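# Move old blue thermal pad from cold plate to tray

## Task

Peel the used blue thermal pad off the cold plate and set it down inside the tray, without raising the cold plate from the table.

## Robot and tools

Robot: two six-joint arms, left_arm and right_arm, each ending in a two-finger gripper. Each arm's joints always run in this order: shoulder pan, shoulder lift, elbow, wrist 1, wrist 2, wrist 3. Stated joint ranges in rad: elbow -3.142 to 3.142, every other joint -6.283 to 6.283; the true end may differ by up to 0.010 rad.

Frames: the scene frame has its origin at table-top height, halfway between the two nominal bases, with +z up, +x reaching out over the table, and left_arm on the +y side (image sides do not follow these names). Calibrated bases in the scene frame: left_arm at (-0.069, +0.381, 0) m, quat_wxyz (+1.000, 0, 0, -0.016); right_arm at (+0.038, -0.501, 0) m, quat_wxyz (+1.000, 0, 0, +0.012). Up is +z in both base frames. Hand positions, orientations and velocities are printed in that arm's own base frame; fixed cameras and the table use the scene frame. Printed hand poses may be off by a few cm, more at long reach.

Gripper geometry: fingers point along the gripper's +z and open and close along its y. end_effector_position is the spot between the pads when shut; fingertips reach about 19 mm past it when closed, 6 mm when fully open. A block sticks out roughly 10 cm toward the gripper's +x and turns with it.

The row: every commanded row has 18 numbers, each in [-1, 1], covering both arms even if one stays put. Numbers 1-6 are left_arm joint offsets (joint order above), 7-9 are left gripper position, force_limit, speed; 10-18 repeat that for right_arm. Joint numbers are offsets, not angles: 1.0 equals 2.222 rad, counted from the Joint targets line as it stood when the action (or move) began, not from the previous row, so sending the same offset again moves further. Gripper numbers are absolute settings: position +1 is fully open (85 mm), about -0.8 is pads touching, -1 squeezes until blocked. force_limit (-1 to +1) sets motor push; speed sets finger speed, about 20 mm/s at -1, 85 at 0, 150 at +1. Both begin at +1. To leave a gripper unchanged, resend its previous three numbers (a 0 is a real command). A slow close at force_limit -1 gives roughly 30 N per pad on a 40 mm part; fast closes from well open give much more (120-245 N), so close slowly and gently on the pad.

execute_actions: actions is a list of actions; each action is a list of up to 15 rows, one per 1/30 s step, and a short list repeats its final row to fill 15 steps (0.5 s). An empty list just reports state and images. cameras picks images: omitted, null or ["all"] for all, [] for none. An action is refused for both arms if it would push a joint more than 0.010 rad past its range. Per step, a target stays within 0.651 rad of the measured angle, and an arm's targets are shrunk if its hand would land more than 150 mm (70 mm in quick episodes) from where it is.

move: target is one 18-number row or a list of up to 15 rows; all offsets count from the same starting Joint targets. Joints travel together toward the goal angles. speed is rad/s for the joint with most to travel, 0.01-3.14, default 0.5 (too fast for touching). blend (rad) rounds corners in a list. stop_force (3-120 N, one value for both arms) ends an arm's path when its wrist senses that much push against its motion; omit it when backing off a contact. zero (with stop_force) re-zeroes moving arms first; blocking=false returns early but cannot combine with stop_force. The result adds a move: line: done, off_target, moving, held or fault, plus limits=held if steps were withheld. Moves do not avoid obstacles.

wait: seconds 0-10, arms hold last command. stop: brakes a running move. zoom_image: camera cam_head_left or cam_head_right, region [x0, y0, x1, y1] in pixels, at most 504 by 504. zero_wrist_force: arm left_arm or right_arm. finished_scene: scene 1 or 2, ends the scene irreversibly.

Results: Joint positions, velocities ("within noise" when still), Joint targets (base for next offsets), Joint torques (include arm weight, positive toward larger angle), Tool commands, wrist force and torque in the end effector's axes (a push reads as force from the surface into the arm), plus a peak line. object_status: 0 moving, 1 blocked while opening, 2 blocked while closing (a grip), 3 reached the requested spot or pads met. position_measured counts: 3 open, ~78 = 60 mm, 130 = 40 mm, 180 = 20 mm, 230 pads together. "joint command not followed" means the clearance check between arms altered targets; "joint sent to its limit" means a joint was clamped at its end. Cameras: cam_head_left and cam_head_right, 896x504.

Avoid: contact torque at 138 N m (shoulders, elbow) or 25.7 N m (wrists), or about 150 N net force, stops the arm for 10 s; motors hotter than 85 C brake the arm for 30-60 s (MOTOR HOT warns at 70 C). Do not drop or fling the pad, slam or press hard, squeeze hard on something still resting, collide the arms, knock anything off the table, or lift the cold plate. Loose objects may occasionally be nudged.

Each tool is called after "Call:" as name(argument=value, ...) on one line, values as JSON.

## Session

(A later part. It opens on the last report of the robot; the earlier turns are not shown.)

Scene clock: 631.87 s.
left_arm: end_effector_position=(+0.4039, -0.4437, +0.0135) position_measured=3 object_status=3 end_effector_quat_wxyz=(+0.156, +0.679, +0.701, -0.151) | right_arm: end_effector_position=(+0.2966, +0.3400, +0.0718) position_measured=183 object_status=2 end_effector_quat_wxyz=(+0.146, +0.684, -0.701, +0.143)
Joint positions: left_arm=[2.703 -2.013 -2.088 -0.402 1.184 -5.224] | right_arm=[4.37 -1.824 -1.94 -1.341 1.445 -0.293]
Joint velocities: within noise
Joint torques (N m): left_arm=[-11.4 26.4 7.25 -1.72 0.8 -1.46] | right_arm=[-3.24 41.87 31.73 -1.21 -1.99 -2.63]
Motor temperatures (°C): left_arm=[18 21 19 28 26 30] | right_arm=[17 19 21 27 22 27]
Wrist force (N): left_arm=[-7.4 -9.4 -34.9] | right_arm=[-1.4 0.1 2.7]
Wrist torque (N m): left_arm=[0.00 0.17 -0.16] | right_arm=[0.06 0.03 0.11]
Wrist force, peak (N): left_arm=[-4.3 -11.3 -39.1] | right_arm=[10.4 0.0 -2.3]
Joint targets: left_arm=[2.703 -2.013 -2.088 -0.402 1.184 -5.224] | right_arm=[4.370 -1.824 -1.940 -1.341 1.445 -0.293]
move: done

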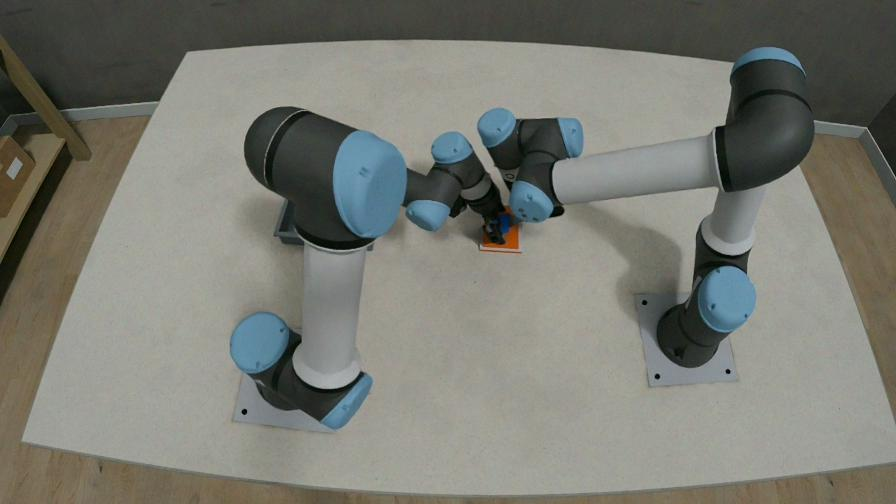

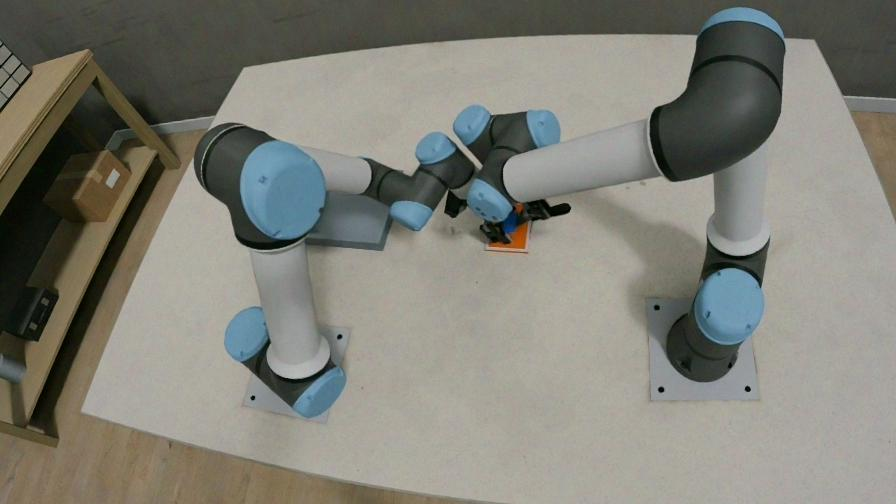

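Call:
move(target=[0,0,0,0,0,0,1,1,1,0,0.0125,0.0112,-0.0238,0,0,-0.97,1,-1], speed=0.04, stop_force=40, cameras=["cam_head_left","cam_head_right"])

Call:
zoom_image(camera="cam_head_left", region=[450, 180, 550, 255])

Call:
zoom_image(camera="cam_head_right", region=[460, 190, 560, 265])

Scene clock: 637.50 s.
left_arm: end_effector_position=(+0.4039, -0.4437, +0.0134) position_measured=3 object_status=3 end_effector_quat_wxyz=(+0.156, +0.679, +0.701, -0.151) | right_arm: end_effector_position=(+0.2966, +0.3400, +0.0917) position_measured=183 object_status=2 end_effector_quat_wxyz=(+0.146, +0.684, -0.701, +0.143)
Joint positions: left_arm=[2.703 -2.013 -2.088 -0.402 1.184 -5.224] | right_arm=[4.37 -1.796 -1.915 -1.394 1.445 -0.293]
Joint velocities: within noise
Joint torques (N m): left_arm=[-12.2 26.63 7.96 -1.26 0.79 -1.54] | right_arm=[-2.79 39.65 30.2 -1.12 -1.87 -2.92]
Motor temperatures (°C): left_arm=[18 21 19 28 26 30] | right_arm=[17 19 21 27 22 27]
Wrist force (N): left_arm=[-7.2 -9.4 -35.1] | right_arm=[0.5 0.2 0.6]
Wrist torque (N m): left_arm=[-0.03 0.12 -0.17] | right_arm=[0.05 -0.15 0.11]
Wrist force, peak (N): left_arm=[-7.4 -9.4 -35.4] | right_arm=[-1.3 0.2 3.8]
Joint targets: left_arm=[2.703 -2.013 -2.088 -0.402 1.184 -5.224] | right_arm=[4.370 -1.796 -1.915 -1.394 1.445 -0.293]
move: done

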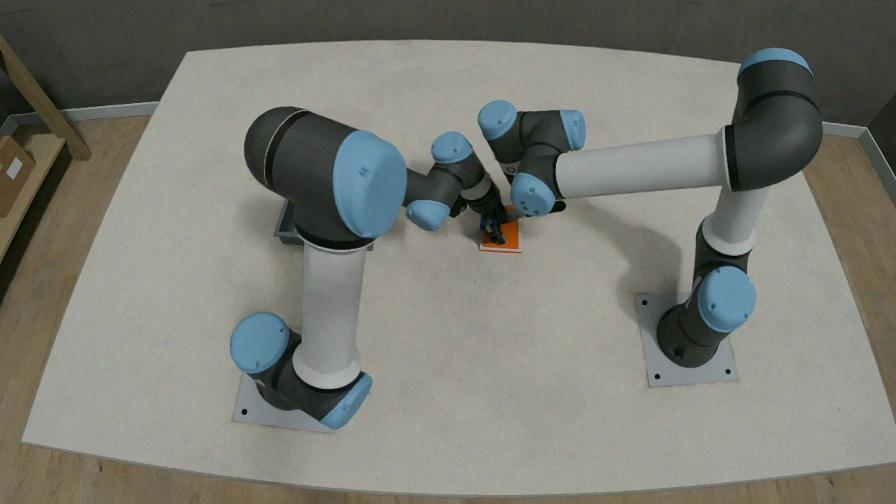

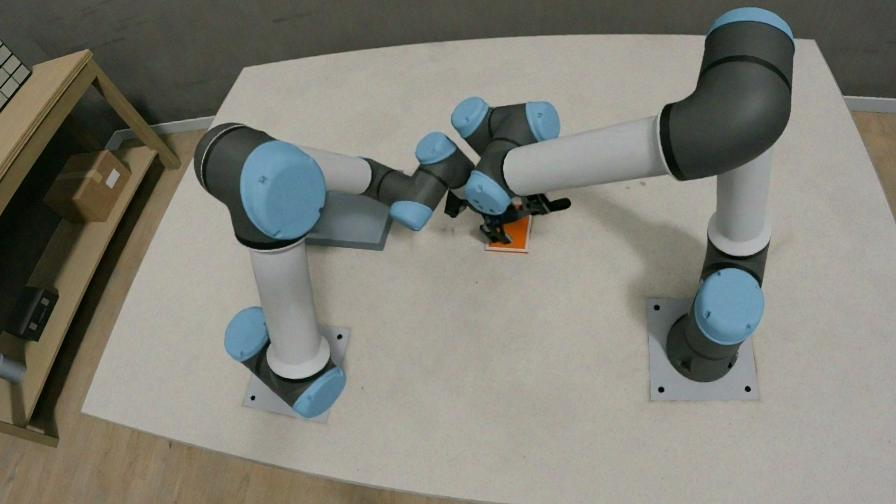

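Scaled by 5.040 from the camera's 896x504 image, which has a finer 1280x720 frame.

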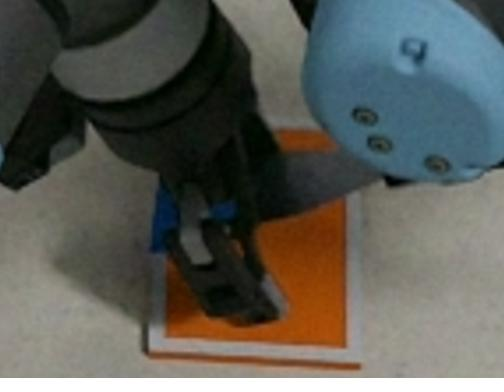

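Scaled by 5.040 from the camera's 896x504 image, which has a finer 1280x720 frame.

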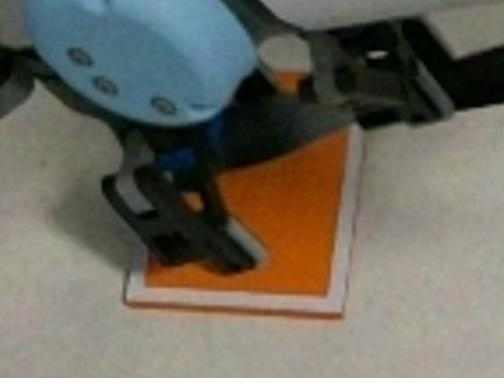

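Call:
move(target=[[0,0,0,0,0,0,1,1,1,0,-0.0108,-0.0089,0.0198,0,0,-0.97,1,-1],[0,0,0,0,0,0,1,1,1,-0.0429,0.0681,-0.1547,0.1768,0.0189,-0.0505,-0.97,1,-1]], speed=[0.05,0.15], cameras=["cam_head_left","cam_head_right"])

Call:
zoom_image(camera="cam_head_left", region=[450, 180, 550, 255])

Call:
zoom_image(camera="cam_head_right", region=[460, 190, 560, 265])

Scene clock: 648.17 s.
left_arm: end_effector_position=(+0.4039, -0.4437, +0.0134) position_measured=3 object_status=3 end_effector_quat_wxyz=(+0.156, +0.679, +0.701, -0.151) | right_arm: end_effector_position=(+0.2944, +0.2645, +0.0453) position_measured=183 object_status=2 end_effector_quat_wxyz=(+0.075, +0.695, -0.712, +0.073)
Joint positions: left_arm=[2.703 -2.013 -2.088 -0.402 1.184 -5.224] | right_arm=[4.275 -1.645 -2.258 -1.002 1.487 -0.405]
Joint velocities: within noise
Joint torques (N m): left_arm=[-11.6 26.92 8.43 -0.31 0.88 -1.32] | right_arm=[-5.1 31.34 10.13 4.81 2.03 -2.89]
Motor temperatures (°C): left_arm=[18 21 19 28 26 30] | right_arm=[17 19 21 27 22 27]
Wrist force (N): left_arm=[-7.4 -9.0 -35.3] | right_arm=[0.6 0.3 1.2]
Wrist torque (N m): left_arm=[0.02 0.15 -0.16] | right_arm=[0.05 -0.21 0.15]
Wrist force, peak (N): left_arm=[-7.2 -9.0 -35.5] | right_arm=[1.2 0.5 1.2]
Joint targets: left_arm=[2.703 -2.013 -2.088 -0.402 1.184 -5.224] | right_arm=[4.275 -1.645 -2.259 -1.001 1.487 -0.405]
move: done

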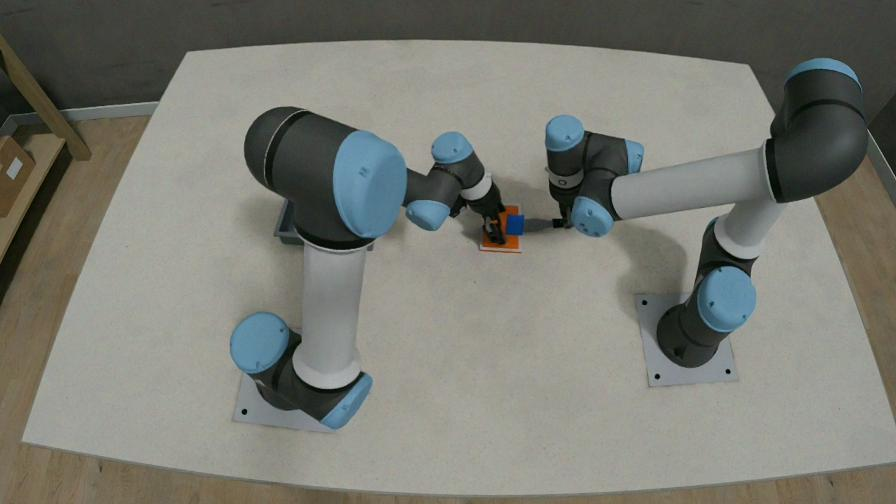

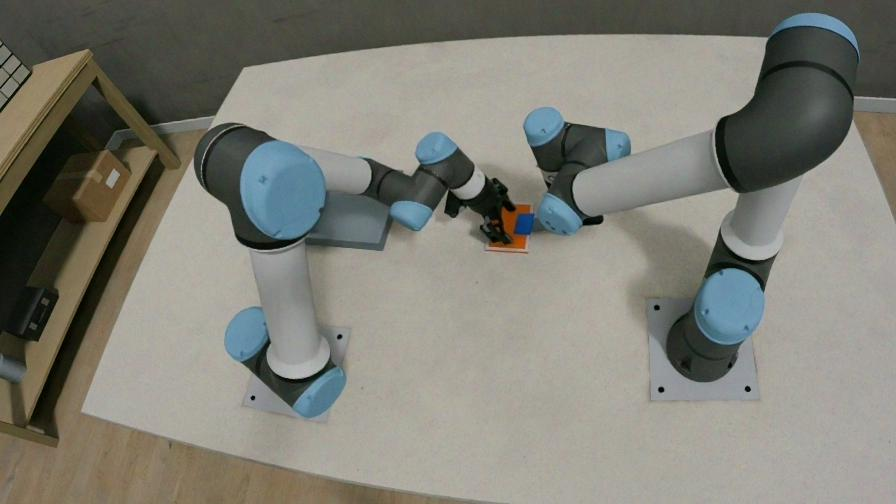

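Scaled by 5.040 from the camera's 896x504 image, which has a finer 1280x720 frame.

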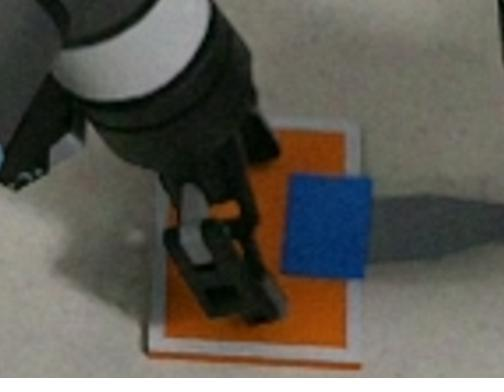

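Scaled by 5.040 from the camera's 896x504 image, which has a finer 1280x720 frame.

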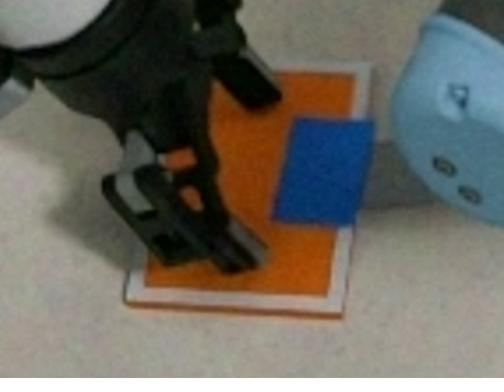

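Call:
move(target=[[0,0,0,0,0,0,1,1,1,-0.0229,0.0321,-0.0444,0.0847,0.0306,-0.0267,-0.97,1,-1],[0,0,0,0,0,0,1,1,1,-0.0229,0.1247,0.0432,-0.0955,0.0306,-0.0267,-0.97,1,-1]], speed=[0.06,0.15], blend=0.03, cameras=["cam_head_left","cam_head_right"])

Call:
zoom_image(camera="cam_head_left", region=[450, 160, 570, 250])

Call:
zoom_image(camera="cam_head_right", region=[460, 150, 600, 255])

Scene clock: 664.53 s.
left_arm: end_effector_position=(+0.4039, -0.4437, +0.0134) position_measured=3 object_status=3 end_effector_quat_wxyz=(+0.156, +0.679, +0.701, -0.151) | right_arm: end_effector_position=(+0.2942, +0.2613, +0.1701) position_measured=183 object_status=2 end_effector_quat_wxyz=(+0.013, +0.699, -0.715, +0.012)
Joint positions: left_arm=[2.703 -2.013 -2.088 -0.402 1.184 -5.224] | right_arm=[4.224 -1.368 -2.163 -1.213 1.555 -0.464]
Joint velocities: within noise
Joint torques (N m): left_arm=[-11.53 27.21 11.51 1.45 1.07 -1.2] | right_arm=[-6.74 26.49 35.39 -0.24 1.98 -2.95]
Motor temperatures (°C): left_arm=[18 21 19 28 26 30] | right_arm=[17 19 21 27 22 27]
Wrist force (N): left_arm=[-7.2 -9.2 -35.1] | right_arm=[0.3 0.2 1.2]
Wrist torque (N m): left_arm=[0.00 0.11 -0.16] | right_arm=[0.00 -0.14 0.20]
Wrist force, peak (N): left_arm=[-7.4 -9.0 -35.5] | right_arm=[0.6 0.2 1.8]
Joint targets: left_arm=[2.703 -2.013 -2.088 -0.402 1.184 -5.224] | right_arm=[4.224 -1.368 -2.163 -1.214 1.555 -0.464]
move: done

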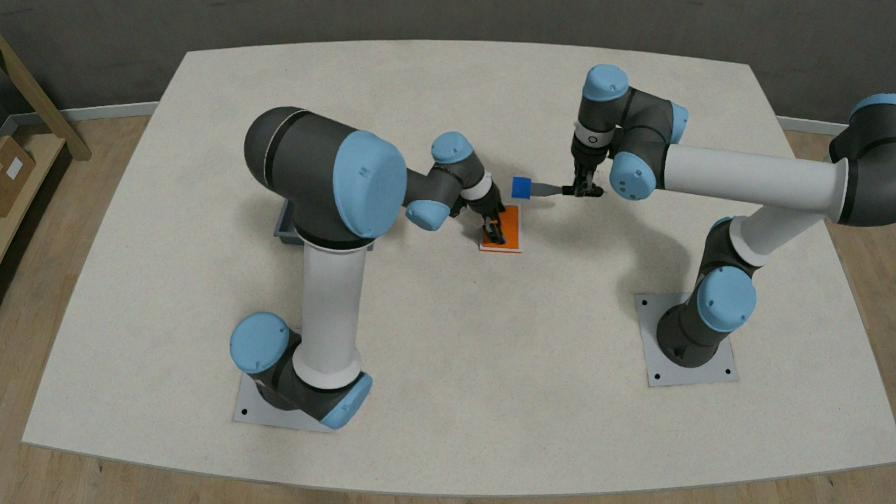

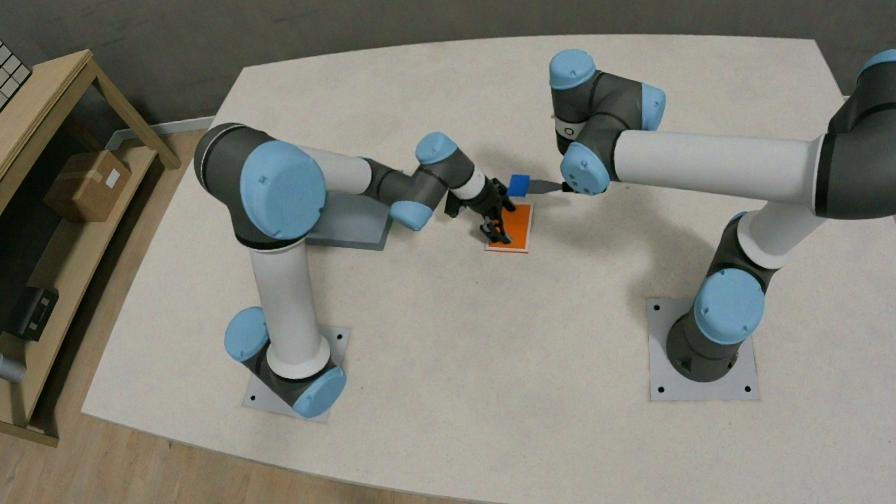

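Scaled by 4.200 from the camera's 896x504 image, which has a finer 1280x720 frame.

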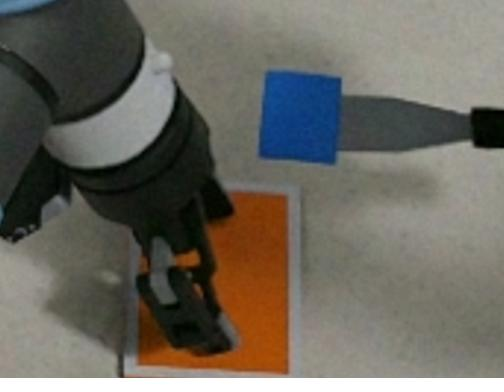

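Scaled by 3.600 from the camera's 896x504 image, which has a finer 1280x720 frame.

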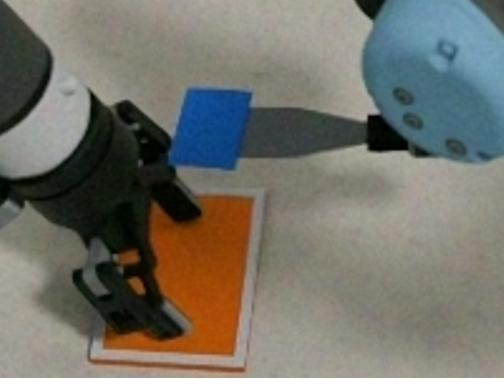

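Call:
move(target=[[0,0,0,0,0,0,1,1,1,-0.09,0,0,0,0,0,-0.97,1,-1],[0,0.1416,0.0865,-0.2285,0,0,1,1,1,-0.09,0,0,0,0,0,-0.97,1,-1],[0.6076,0.1416,0.0865,-0.2285,0,0,1,1,1,-0.09,0,0,0,0,0,-0.97,1,-1]], speed=[0.15,0.3,0.6], blend=0.03, cameras=["cam_head_left"])

Call:
zoom_image(camera="cam_head_left", region=[250, 130, 560, 270])

Scene clock: 685.10 s.
left_arm: end_effector_position=(+0.5212, +0.2964, +0.2004) position_measured=3 object_status=3 end_effector_quat_wxyz=(+0.216, +0.092, +0.972, -0.021) | right_arm: end_effector_position=(+0.3402, +0.1977, +0.1703) position_measured=183 object_status=2 end_effector_quat_wxyz=(-0.014, -0.624, +0.781, -0.011)
Joint positions: left_arm=[4.053 -1.698 -1.895 -0.91 1.184 -5.224] | right_arm=[4.024 -1.368 -2.163 -1.214 1.555 -0.464]
Joint velocities: within noise
Joint torques (N m): left_arm=[14.62 40.04 27.56 0.83 1.06 -1.1] | right_arm=[-6.25 22.28 16.72 2.01 1.64 -2.7]
Motor temperatures (°C): left_arm=[18 21 19 28 26 30] | right_arm=[17 19 21 27 22 27]
Wrist force (N): left_arm=[0.1 -0.8 1.7] | right_arm=[0.6 0.3 1.3]
Wrist torque (N m): left_arm=[-0.11 -0.10 -0.05] | right_arm=[0.04 -0.19 0.19]
Wrist force, peak (N): left_arm=[-7.8 -9.3 -35.4] | right_arm=[0.5 0.5 1.6]
Joint targets: left_arm=[4.053 -1.698 -1.895 -0.910 1.184 -5.224] | right_arm=[4.024 -1.368 -2.163 -1.214 1.555 -0.464]
move: done
Images, in order (width x height): cam_head_left 896x504.

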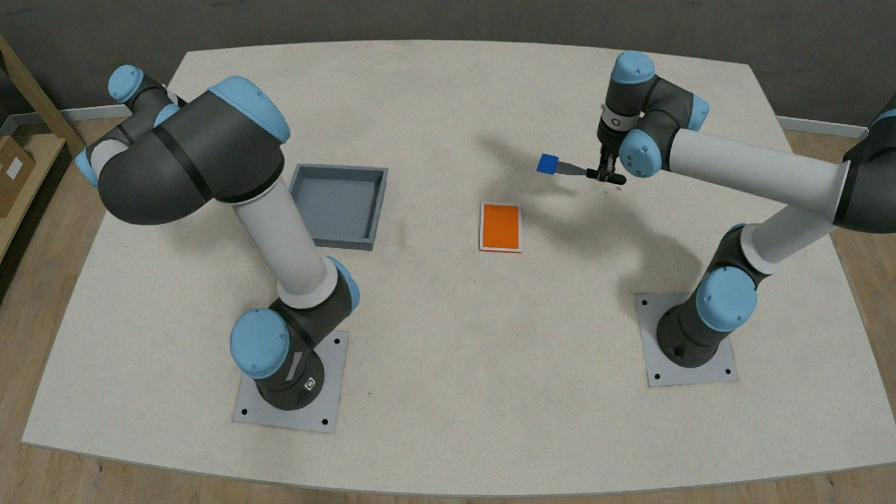

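Scaled by 1.626 from the camera's 896x504 image, which has a finer 1280x720 frame.

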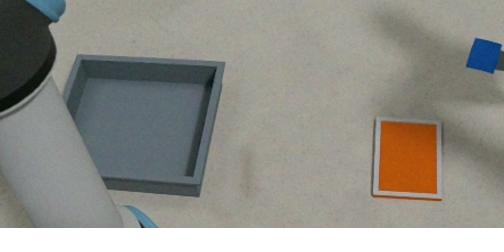

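Call:
move(target=[0,0,0,0,0,0,1,1,1,0.1762,-0.3816,0.4505,-0.0697,0.0028,0.0862,-0.97,1,-1], speed=0.3, cameras=["cam_head_left","cam_head_right"])

Call:
zoom_image(camera="cam_head_left", region=[260, 110, 460, 260])

Scene clock: 723.77 s.
left_arm: end_effector_position=(+0.5211, +0.2966, +0.2004) position_measured=3 object_status=3 end_effector_quat_wxyz=(+0.216, +0.092, +0.972, -0.021) | right_arm: end_effector_position=(+0.3426, +0.6563, +0.1507) position_measured=183 object_status=2 end_effector_quat_wxyz=(+0.012, +0.699, -0.715, +0.012)
Joint positions: left_arm=[4.053 -1.698 -1.895 -0.91 1.184 -5.224] | right_arm=[4.416 -2.215 -1.162 -1.368 1.562 -0.273]
Joint velocities: within noise
Joint torques (N m): left_arm=[10.59 31.38 23.01 1.6 0.79 -0.48] | right_arm=[5.96 38.25 35.89 0.17 2.24 3.02]
Motor temperatures (°C): left_arm=[18 21 19 28 26 30] | right_arm=[17 19 21 27 22 27]
Wrist force (N): left_arm=[0.3 -0.8 1.7] | right_arm=[0.5 0.1 1.6]
Wrist torque (N m): left_arm=[-0.11 -0.12 -0.05] | right_arm=[0.00 -0.16 0.21]
Wrist force, peak (N): left_arm=[0.3 -1.1 2.1] | right_arm=[1.3 0.4 1.8]
Joint targets: left_arm=[4.053 -1.698 -1.895 -0.910 1.184 -5.224] | right_arm=[4.416 -2.215 -1.162 -1.369 1.562 -0.273]
move: done

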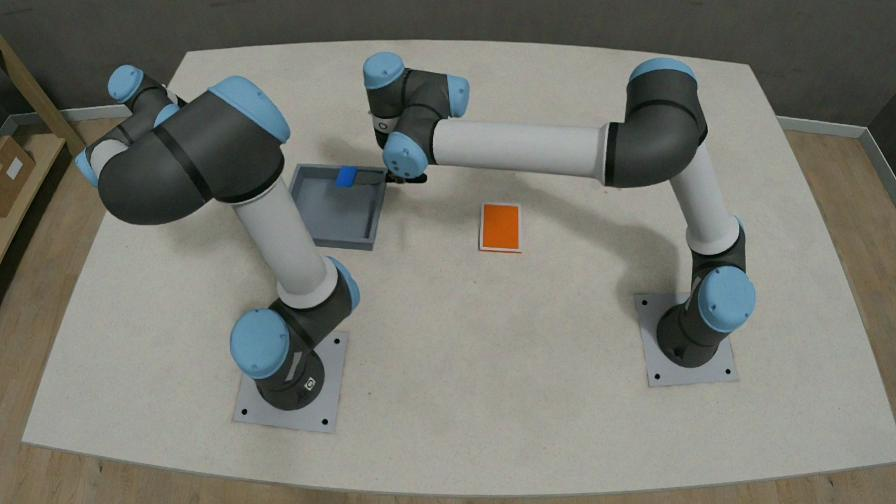

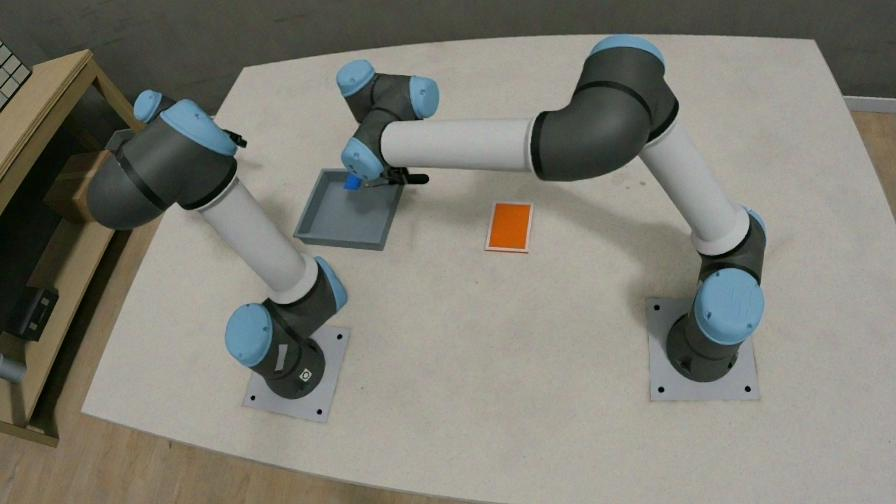

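Scaled by 2.520 from the camera's 896x504 image, which has a finer 1280x720 frame.

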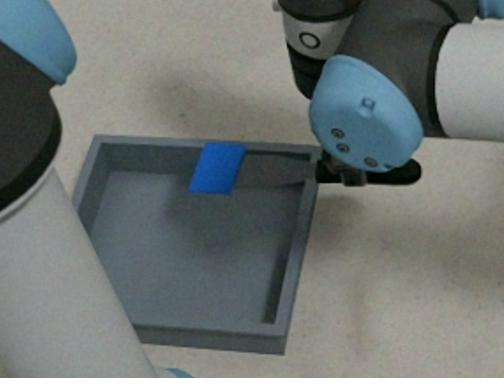

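Call:
move(target=[[0,0,0,0,0,0,1,1,1,0.0093,-0.0928,0.0741,-0.0804,-0.0249,0.0130,-0.97,1,-1],[0,0,0,0,0,0,1,1,1,0.0178,-0.1921,0.2715,-0.2792,-0.0447,0.0297,-0.97,1,-1]], speed=[0.1,0.12], stop_force=15, blend=[0.03,0])

Call:
zoom_image(camera="cam_head_right", region=[200, 100, 600, 400])

Scene clock: 740.10 s.
left_arm: end_effector_position=(+0.5211, +0.2966, +0.2004) position_measured=3 object_status=3 end_effector_quat_wxyz=(+0.216, +0.092, +0.972, -0.021) | right_arm: end_effector_position=(+0.3430, +0.6707, +0.0702) position_measured=183 object_status=2 end_effector_quat_wxyz=(+0.173, +0.678, -0.694, +0.169)
Joint positions: left_arm=[4.053 -1.698 -1.895 -0.91 1.184 -5.224] | right_arm=[4.455 -2.642 -0.558 -1.989 1.462 -0.207]
Joint velocities: within noise
Joint torques (N m): left_arm=[10.15 30.81 23.35 2.1 0.92 -0.16] | right_arm=[5.03 41.05 28.94 -2.95 -1.73 2.77]
Motor temperatures (°C): left_arm=[18 21 19 28 26 30] | right_arm=[17 19 21 27 22 27]
Wrist force (N): left_arm=[0.3 -0.9 1.5] | right_arm=[3.5 -1.3 -12.4]
Wrist torque (N m): left_arm=[-0.12 -0.11 -0.05] | right_arm=[0.05 -0.88 0.17]
Wrist force, peak (N): left_arm=[0.0 -1.2 2.0] | right_arm=[10.9 0.5 -12.1]
Joint targets: left_arm=[4.053 -1.698 -1.895 -0.910 1.184 -5.224] | right_arm=[4.455 -2.642 -0.558 -1.989 1.462 -0.207]
move: done

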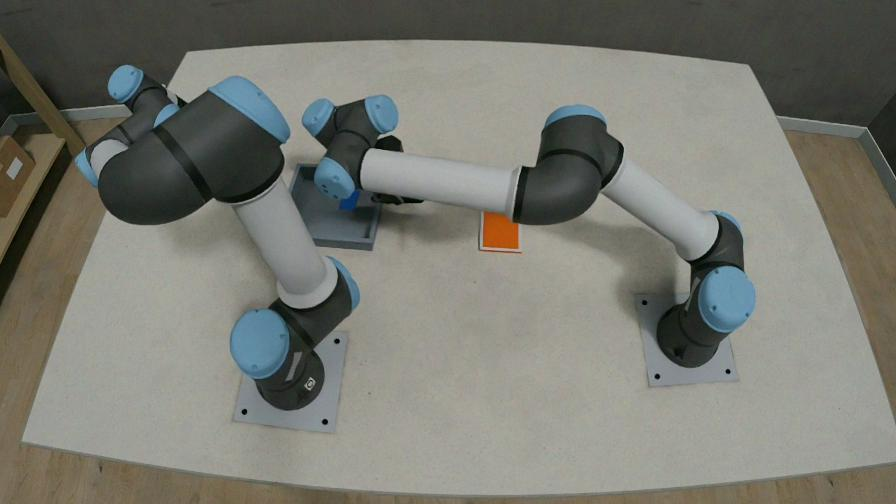

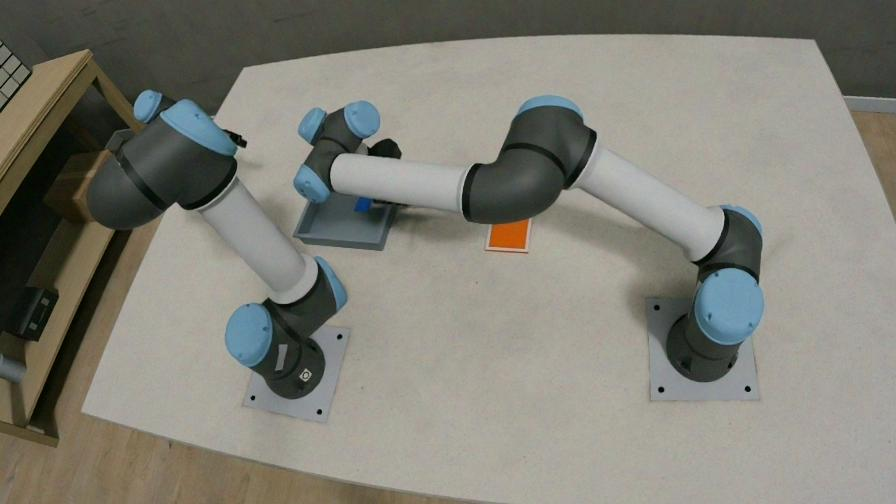

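Scaled by 1.260 from the camera's 896x504 image, which has a finer 1280x720 frame.

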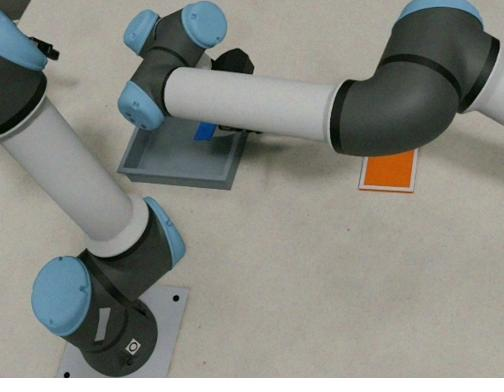

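Call:
zoom_image(camera="cam_head_right", region=[280, 160, 440, 260])

Call:
zoom_image(camera="cam_head_left", region=[270, 150, 430, 260])

Scaled by 3.150 from the camera's 896x504 image, which has a finer 1280x720 frame.

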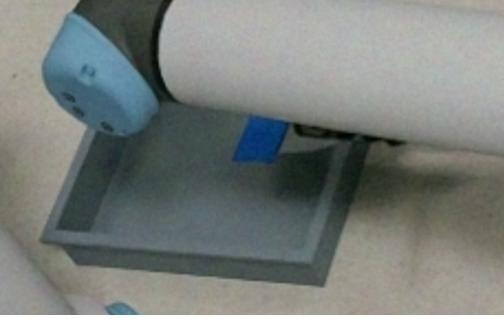

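Scaled by 3.150 from the camera's 896x504 image, which has a finer 1280x720 frame.

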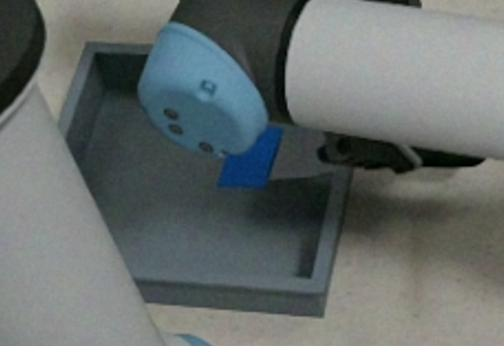

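Call:
move(target=[0,0,0,0,0,0,1,1,1,-0.0085,0.0993,-0.1974,0.1988,0.0198,-0.0167,-0.97,1,-1], speed=0.2)

Call:
zoom_image(camera="cam_head_right", region=[280, 160, 440, 260])

Call:
zoom_image(camera="cam_head_left", region=[270, 150, 430, 260])

Scene clock: 752.30 s.
left_arm: end_effector_position=(+0.5211, +0.2966, +0.2004) position_measured=3 object_status=3 end_effector_quat_wxyz=(+0.216, +0.092, +0.972, -0.021) | right_arm: end_effector_position=(+0.3429, +0.6606, +0.0623) position_measured=183 object_status=2 end_effector_quat_wxyz=(+0.093, +0.693, -0.709, +0.091)
Joint positions: left_arm=[4.053 -1.698 -1.895 -0.91 1.184 -5.224] | right_arm=[4.436 -2.422 -0.996 -1.548 1.506 -0.244]
Joint velocities: within noise
Joint torques (N m): left_arm=[9.85 26.57 24.55 2.5 0.8 -0.12] | right_arm=[-4.84 61.29 13.27 4.22 2.09 -2.96]
Motor temperatures (°C): left_arm=[18 21 19 28 26 30] | right_arm=[17 19 21 27 22 27]
Wrist force (N): left_arm=[-0.1 -0.7 1.7] | right_arm=[0.3 0.0 -4.9]
Wrist torque (N m): left_arm=[-0.09 -0.06 -0.05] | right_arm=[0.06 -0.47 0.17]
Wrist force, peak (N): left_arm=[0.3 -1.3 1.9] | right_arm=[10.4 -0.9 -9.7]
Joint targets: left_arm=[4.053 -1.698 -1.895 -0.910 1.184 -5.224] | right_arm=[4.436 -2.422 -0.997 -1.547 1.506 -0.244]
move: done

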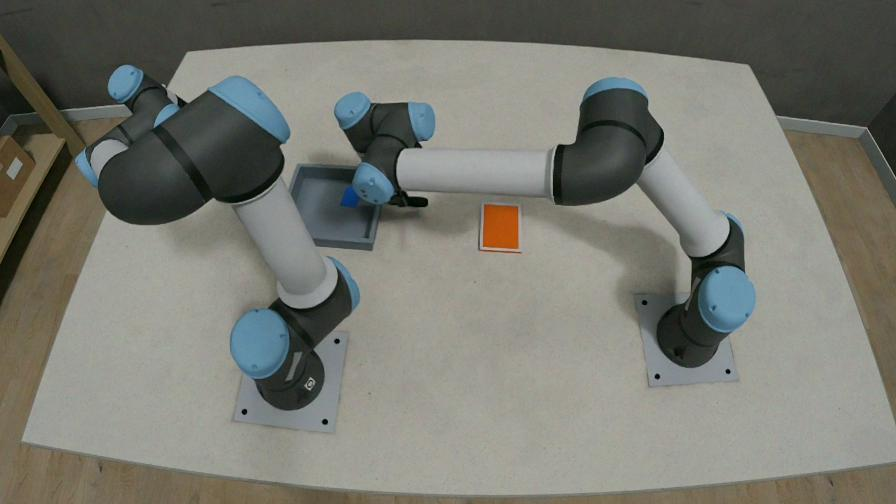

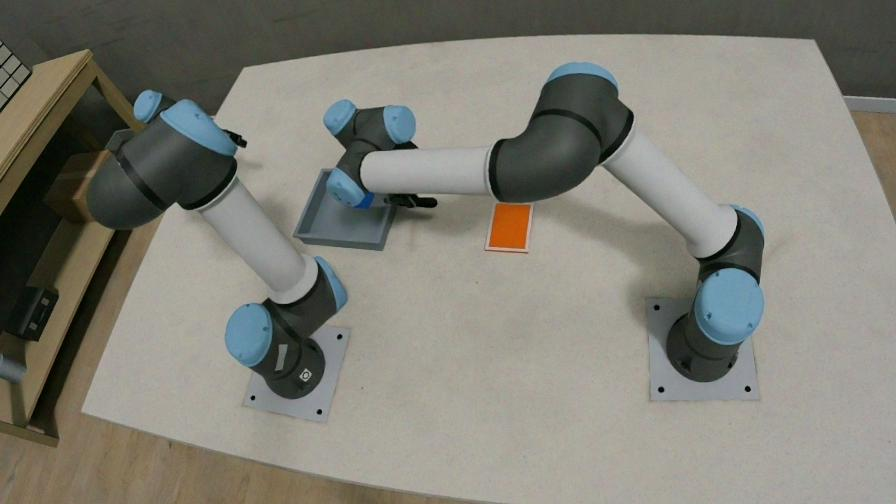

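Scaled by 3.150 from the camera's 896x504 image, which has a finer 1280x720 frame.

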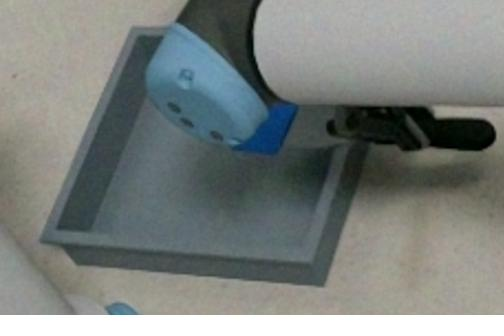

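Scaled by 3.150 from the camera's 896x504 image, which has a finer 1280x720 frame.

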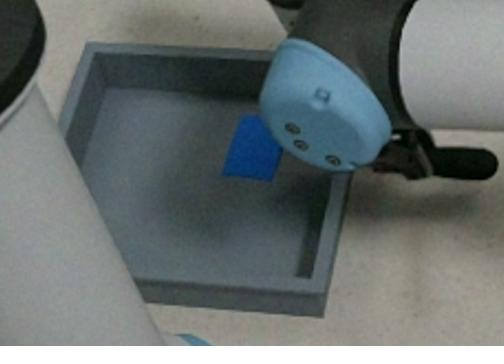

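Call:
move(target=[0,0,0,0,0,0,1,1,1,0.0085,-0.0975,0.2232,-0.2263,-0.0198,0.0168,-0.97,1,-1], speed=0.2)

Call:
zoom_image(camera="cam_head_right", region=[280, 160, 440, 260])

Call:
zoom_image(camera="cam_head_left", region=[270, 150, 430, 260])

Scene clock: 767.97 s.
left_arm: end_effector_position=(+0.5211, +0.2966, +0.2004) position_measured=3 object_status=3 end_effector_quat_wxyz=(+0.216, +0.092, +0.972, -0.021) | right_arm: end_effector_position=(+0.3430, +0.6707, +0.0957) position_measured=183 object_status=2 end_effector_quat_wxyz=(+0.173, +0.678, -0.694, +0.169)
Joint positions: left_arm=[4.053 -1.698 -1.895 -0.91 1.184 -5.224] | right_arm=[4.455 -2.638 -0.501 -2.05 1.462 -0.207]
Joint velocities: within noise
Joint torques (N m): left_arm=[9.6 23.18 24.36 2.72 1.01 0.15] | right_arm=[5.29 52.69 37.86 -1.16 -2.09 3.04]
Motor temperatures (°C): left_arm=[18 21 19 28 26 30] | right_arm=[17 19 21 27 22 27]
Wrist force (N): left_arm=[0.2 -0.8 1.7] | right_arm=[0.5 0.3 0.5]
Wrist torque (N m): left_arm=[-0.11 -0.09 -0.05] | right_arm=[0.08 -0.16 0.10]
Wrist force, peak (N): left_arm=[0.4 -1.1 2.1] | right_arm=[0.9 0.0 -5.2]
Joint targets: left_arm=[4.053 -1.698 -1.895 -0.910 1.184 -5.224] | right_arm=[4.455 -2.638 -0.501 -2.050 1.462 -0.207]
move: done

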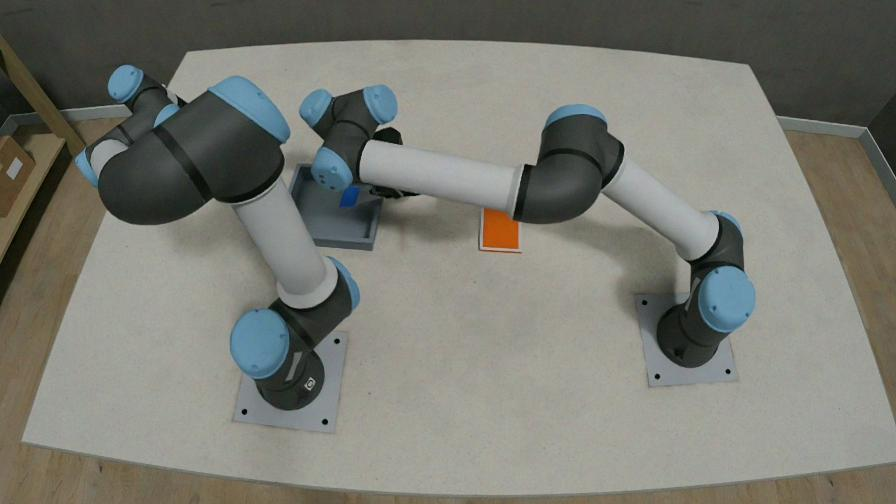

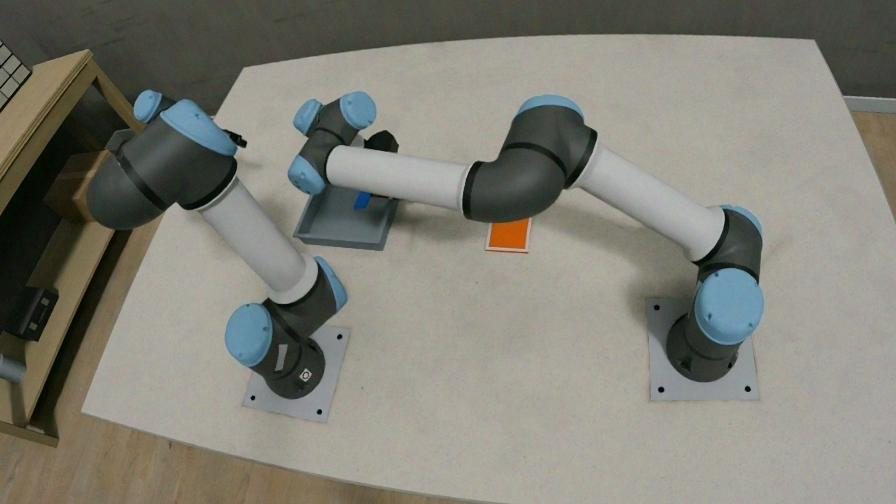

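Scaled by 3.150 from the camera's 896x504 image, which has a finer 1280x720 frame.

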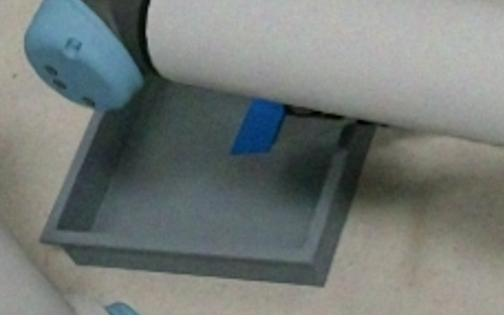

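Scaled by 3.150 from the camera's 896x504 image, which has a finer 1280x720 frame.

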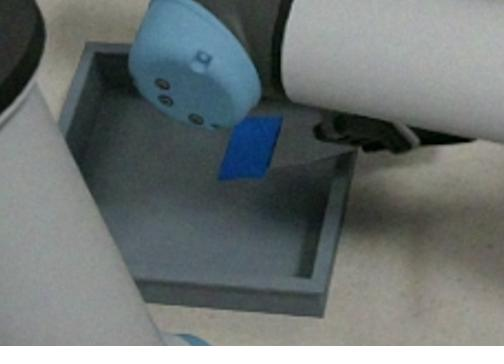

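Call:
move(target=[0,0,0,0,0,0,1,1,1,0.0382,0.0485,-0.1138,0.0746,-0.1138,0.0305,-0.97,1,-1], speed=0.2)

Call:
zoom_image(camera="cam_head_right", region=[280, 160, 440, 260])

Call:
zoom_image(camera="cam_head_left", region=[270, 150, 430, 260])

Scene clock: 783.83 s.
left_arm: end_effector_position=(+0.5211, +0.2966, +0.2004) position_measured=3 object_status=3 end_effector_quat_wxyz=(+0.216, +0.092, +0.972, -0.021) | right_arm: end_effector_position=(+0.3442, +0.6708, +0.0908) position_measured=183 object_status=2 end_effector_quat_wxyz=(+0.077, +0.695, -0.661, +0.272)
Joint positions: left_arm=[4.053 -1.698 -1.895 -0.91 1.184 -5.224] | right_arm=[4.54 -2.531 -0.753 -1.884 1.21 -0.139]
Joint velocities: within noise
Joint torques (N m): left_arm=[9.3 21.47 26.92 3.33 0.88 0.56] | right_arm=[4.57 67.18 17 3.99 -2.23 2.82]
Motor temperatures (°C): left_arm=[18 21 19 28 26 30] | right_arm=[17 19 21 27 22 27]
Wrist force (N): left_arm=[0.2 -0.8 1.5] | right_arm=[0.7 0.3 0.4]
Wrist torque (N m): left_arm=[-0.10 -0.11 -0.05] | right_arm=[0.09 -0.20 0.09]
Wrist force, peak (N): left_arm=[0.3 -1.1 2.1] | right_arm=[0.9 0.3 0.8]
Joint targets: left_arm=[4.053 -1.698 -1.895 -0.910 1.184 -5.224] | right_arm=[4.540 -2.531 -0.754 -1.884 1.209 -0.139]
move: done

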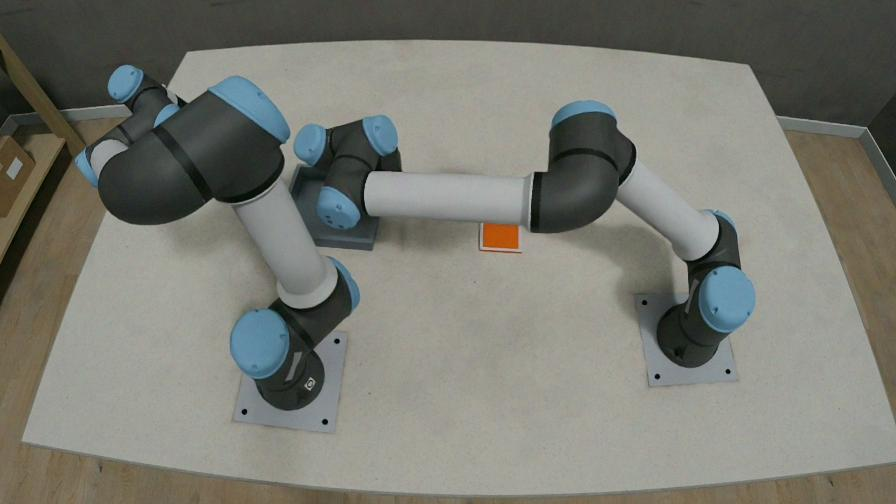

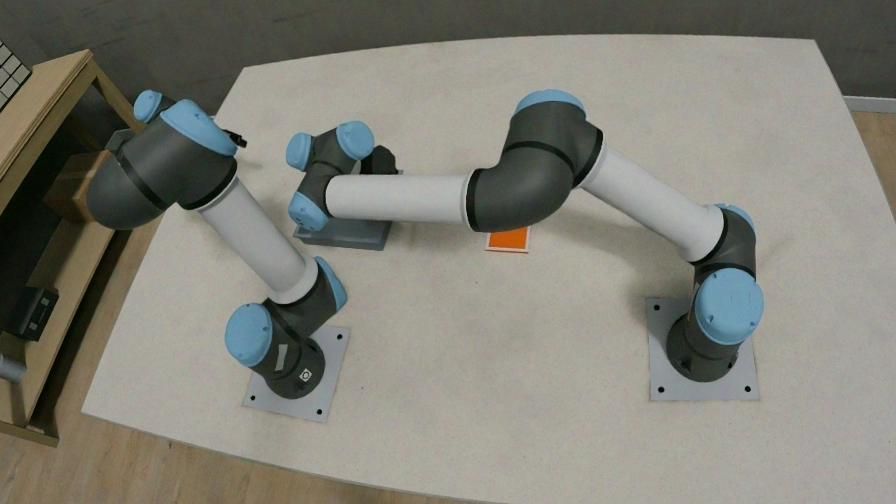

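Scaled by 3.150 from the camera's 896x504 image, which has a finer 1280x720 frame.

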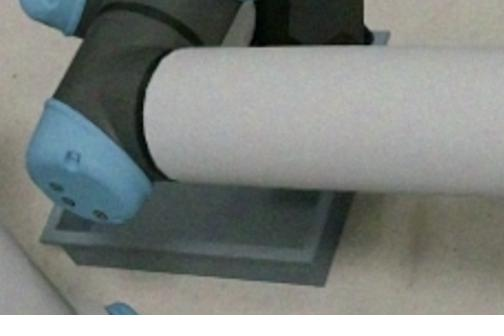

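Scaled by 3.150 from the camera's 896x504 image, which has a finer 1280x720 frame.

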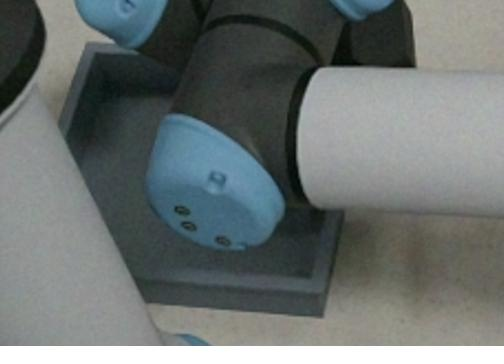

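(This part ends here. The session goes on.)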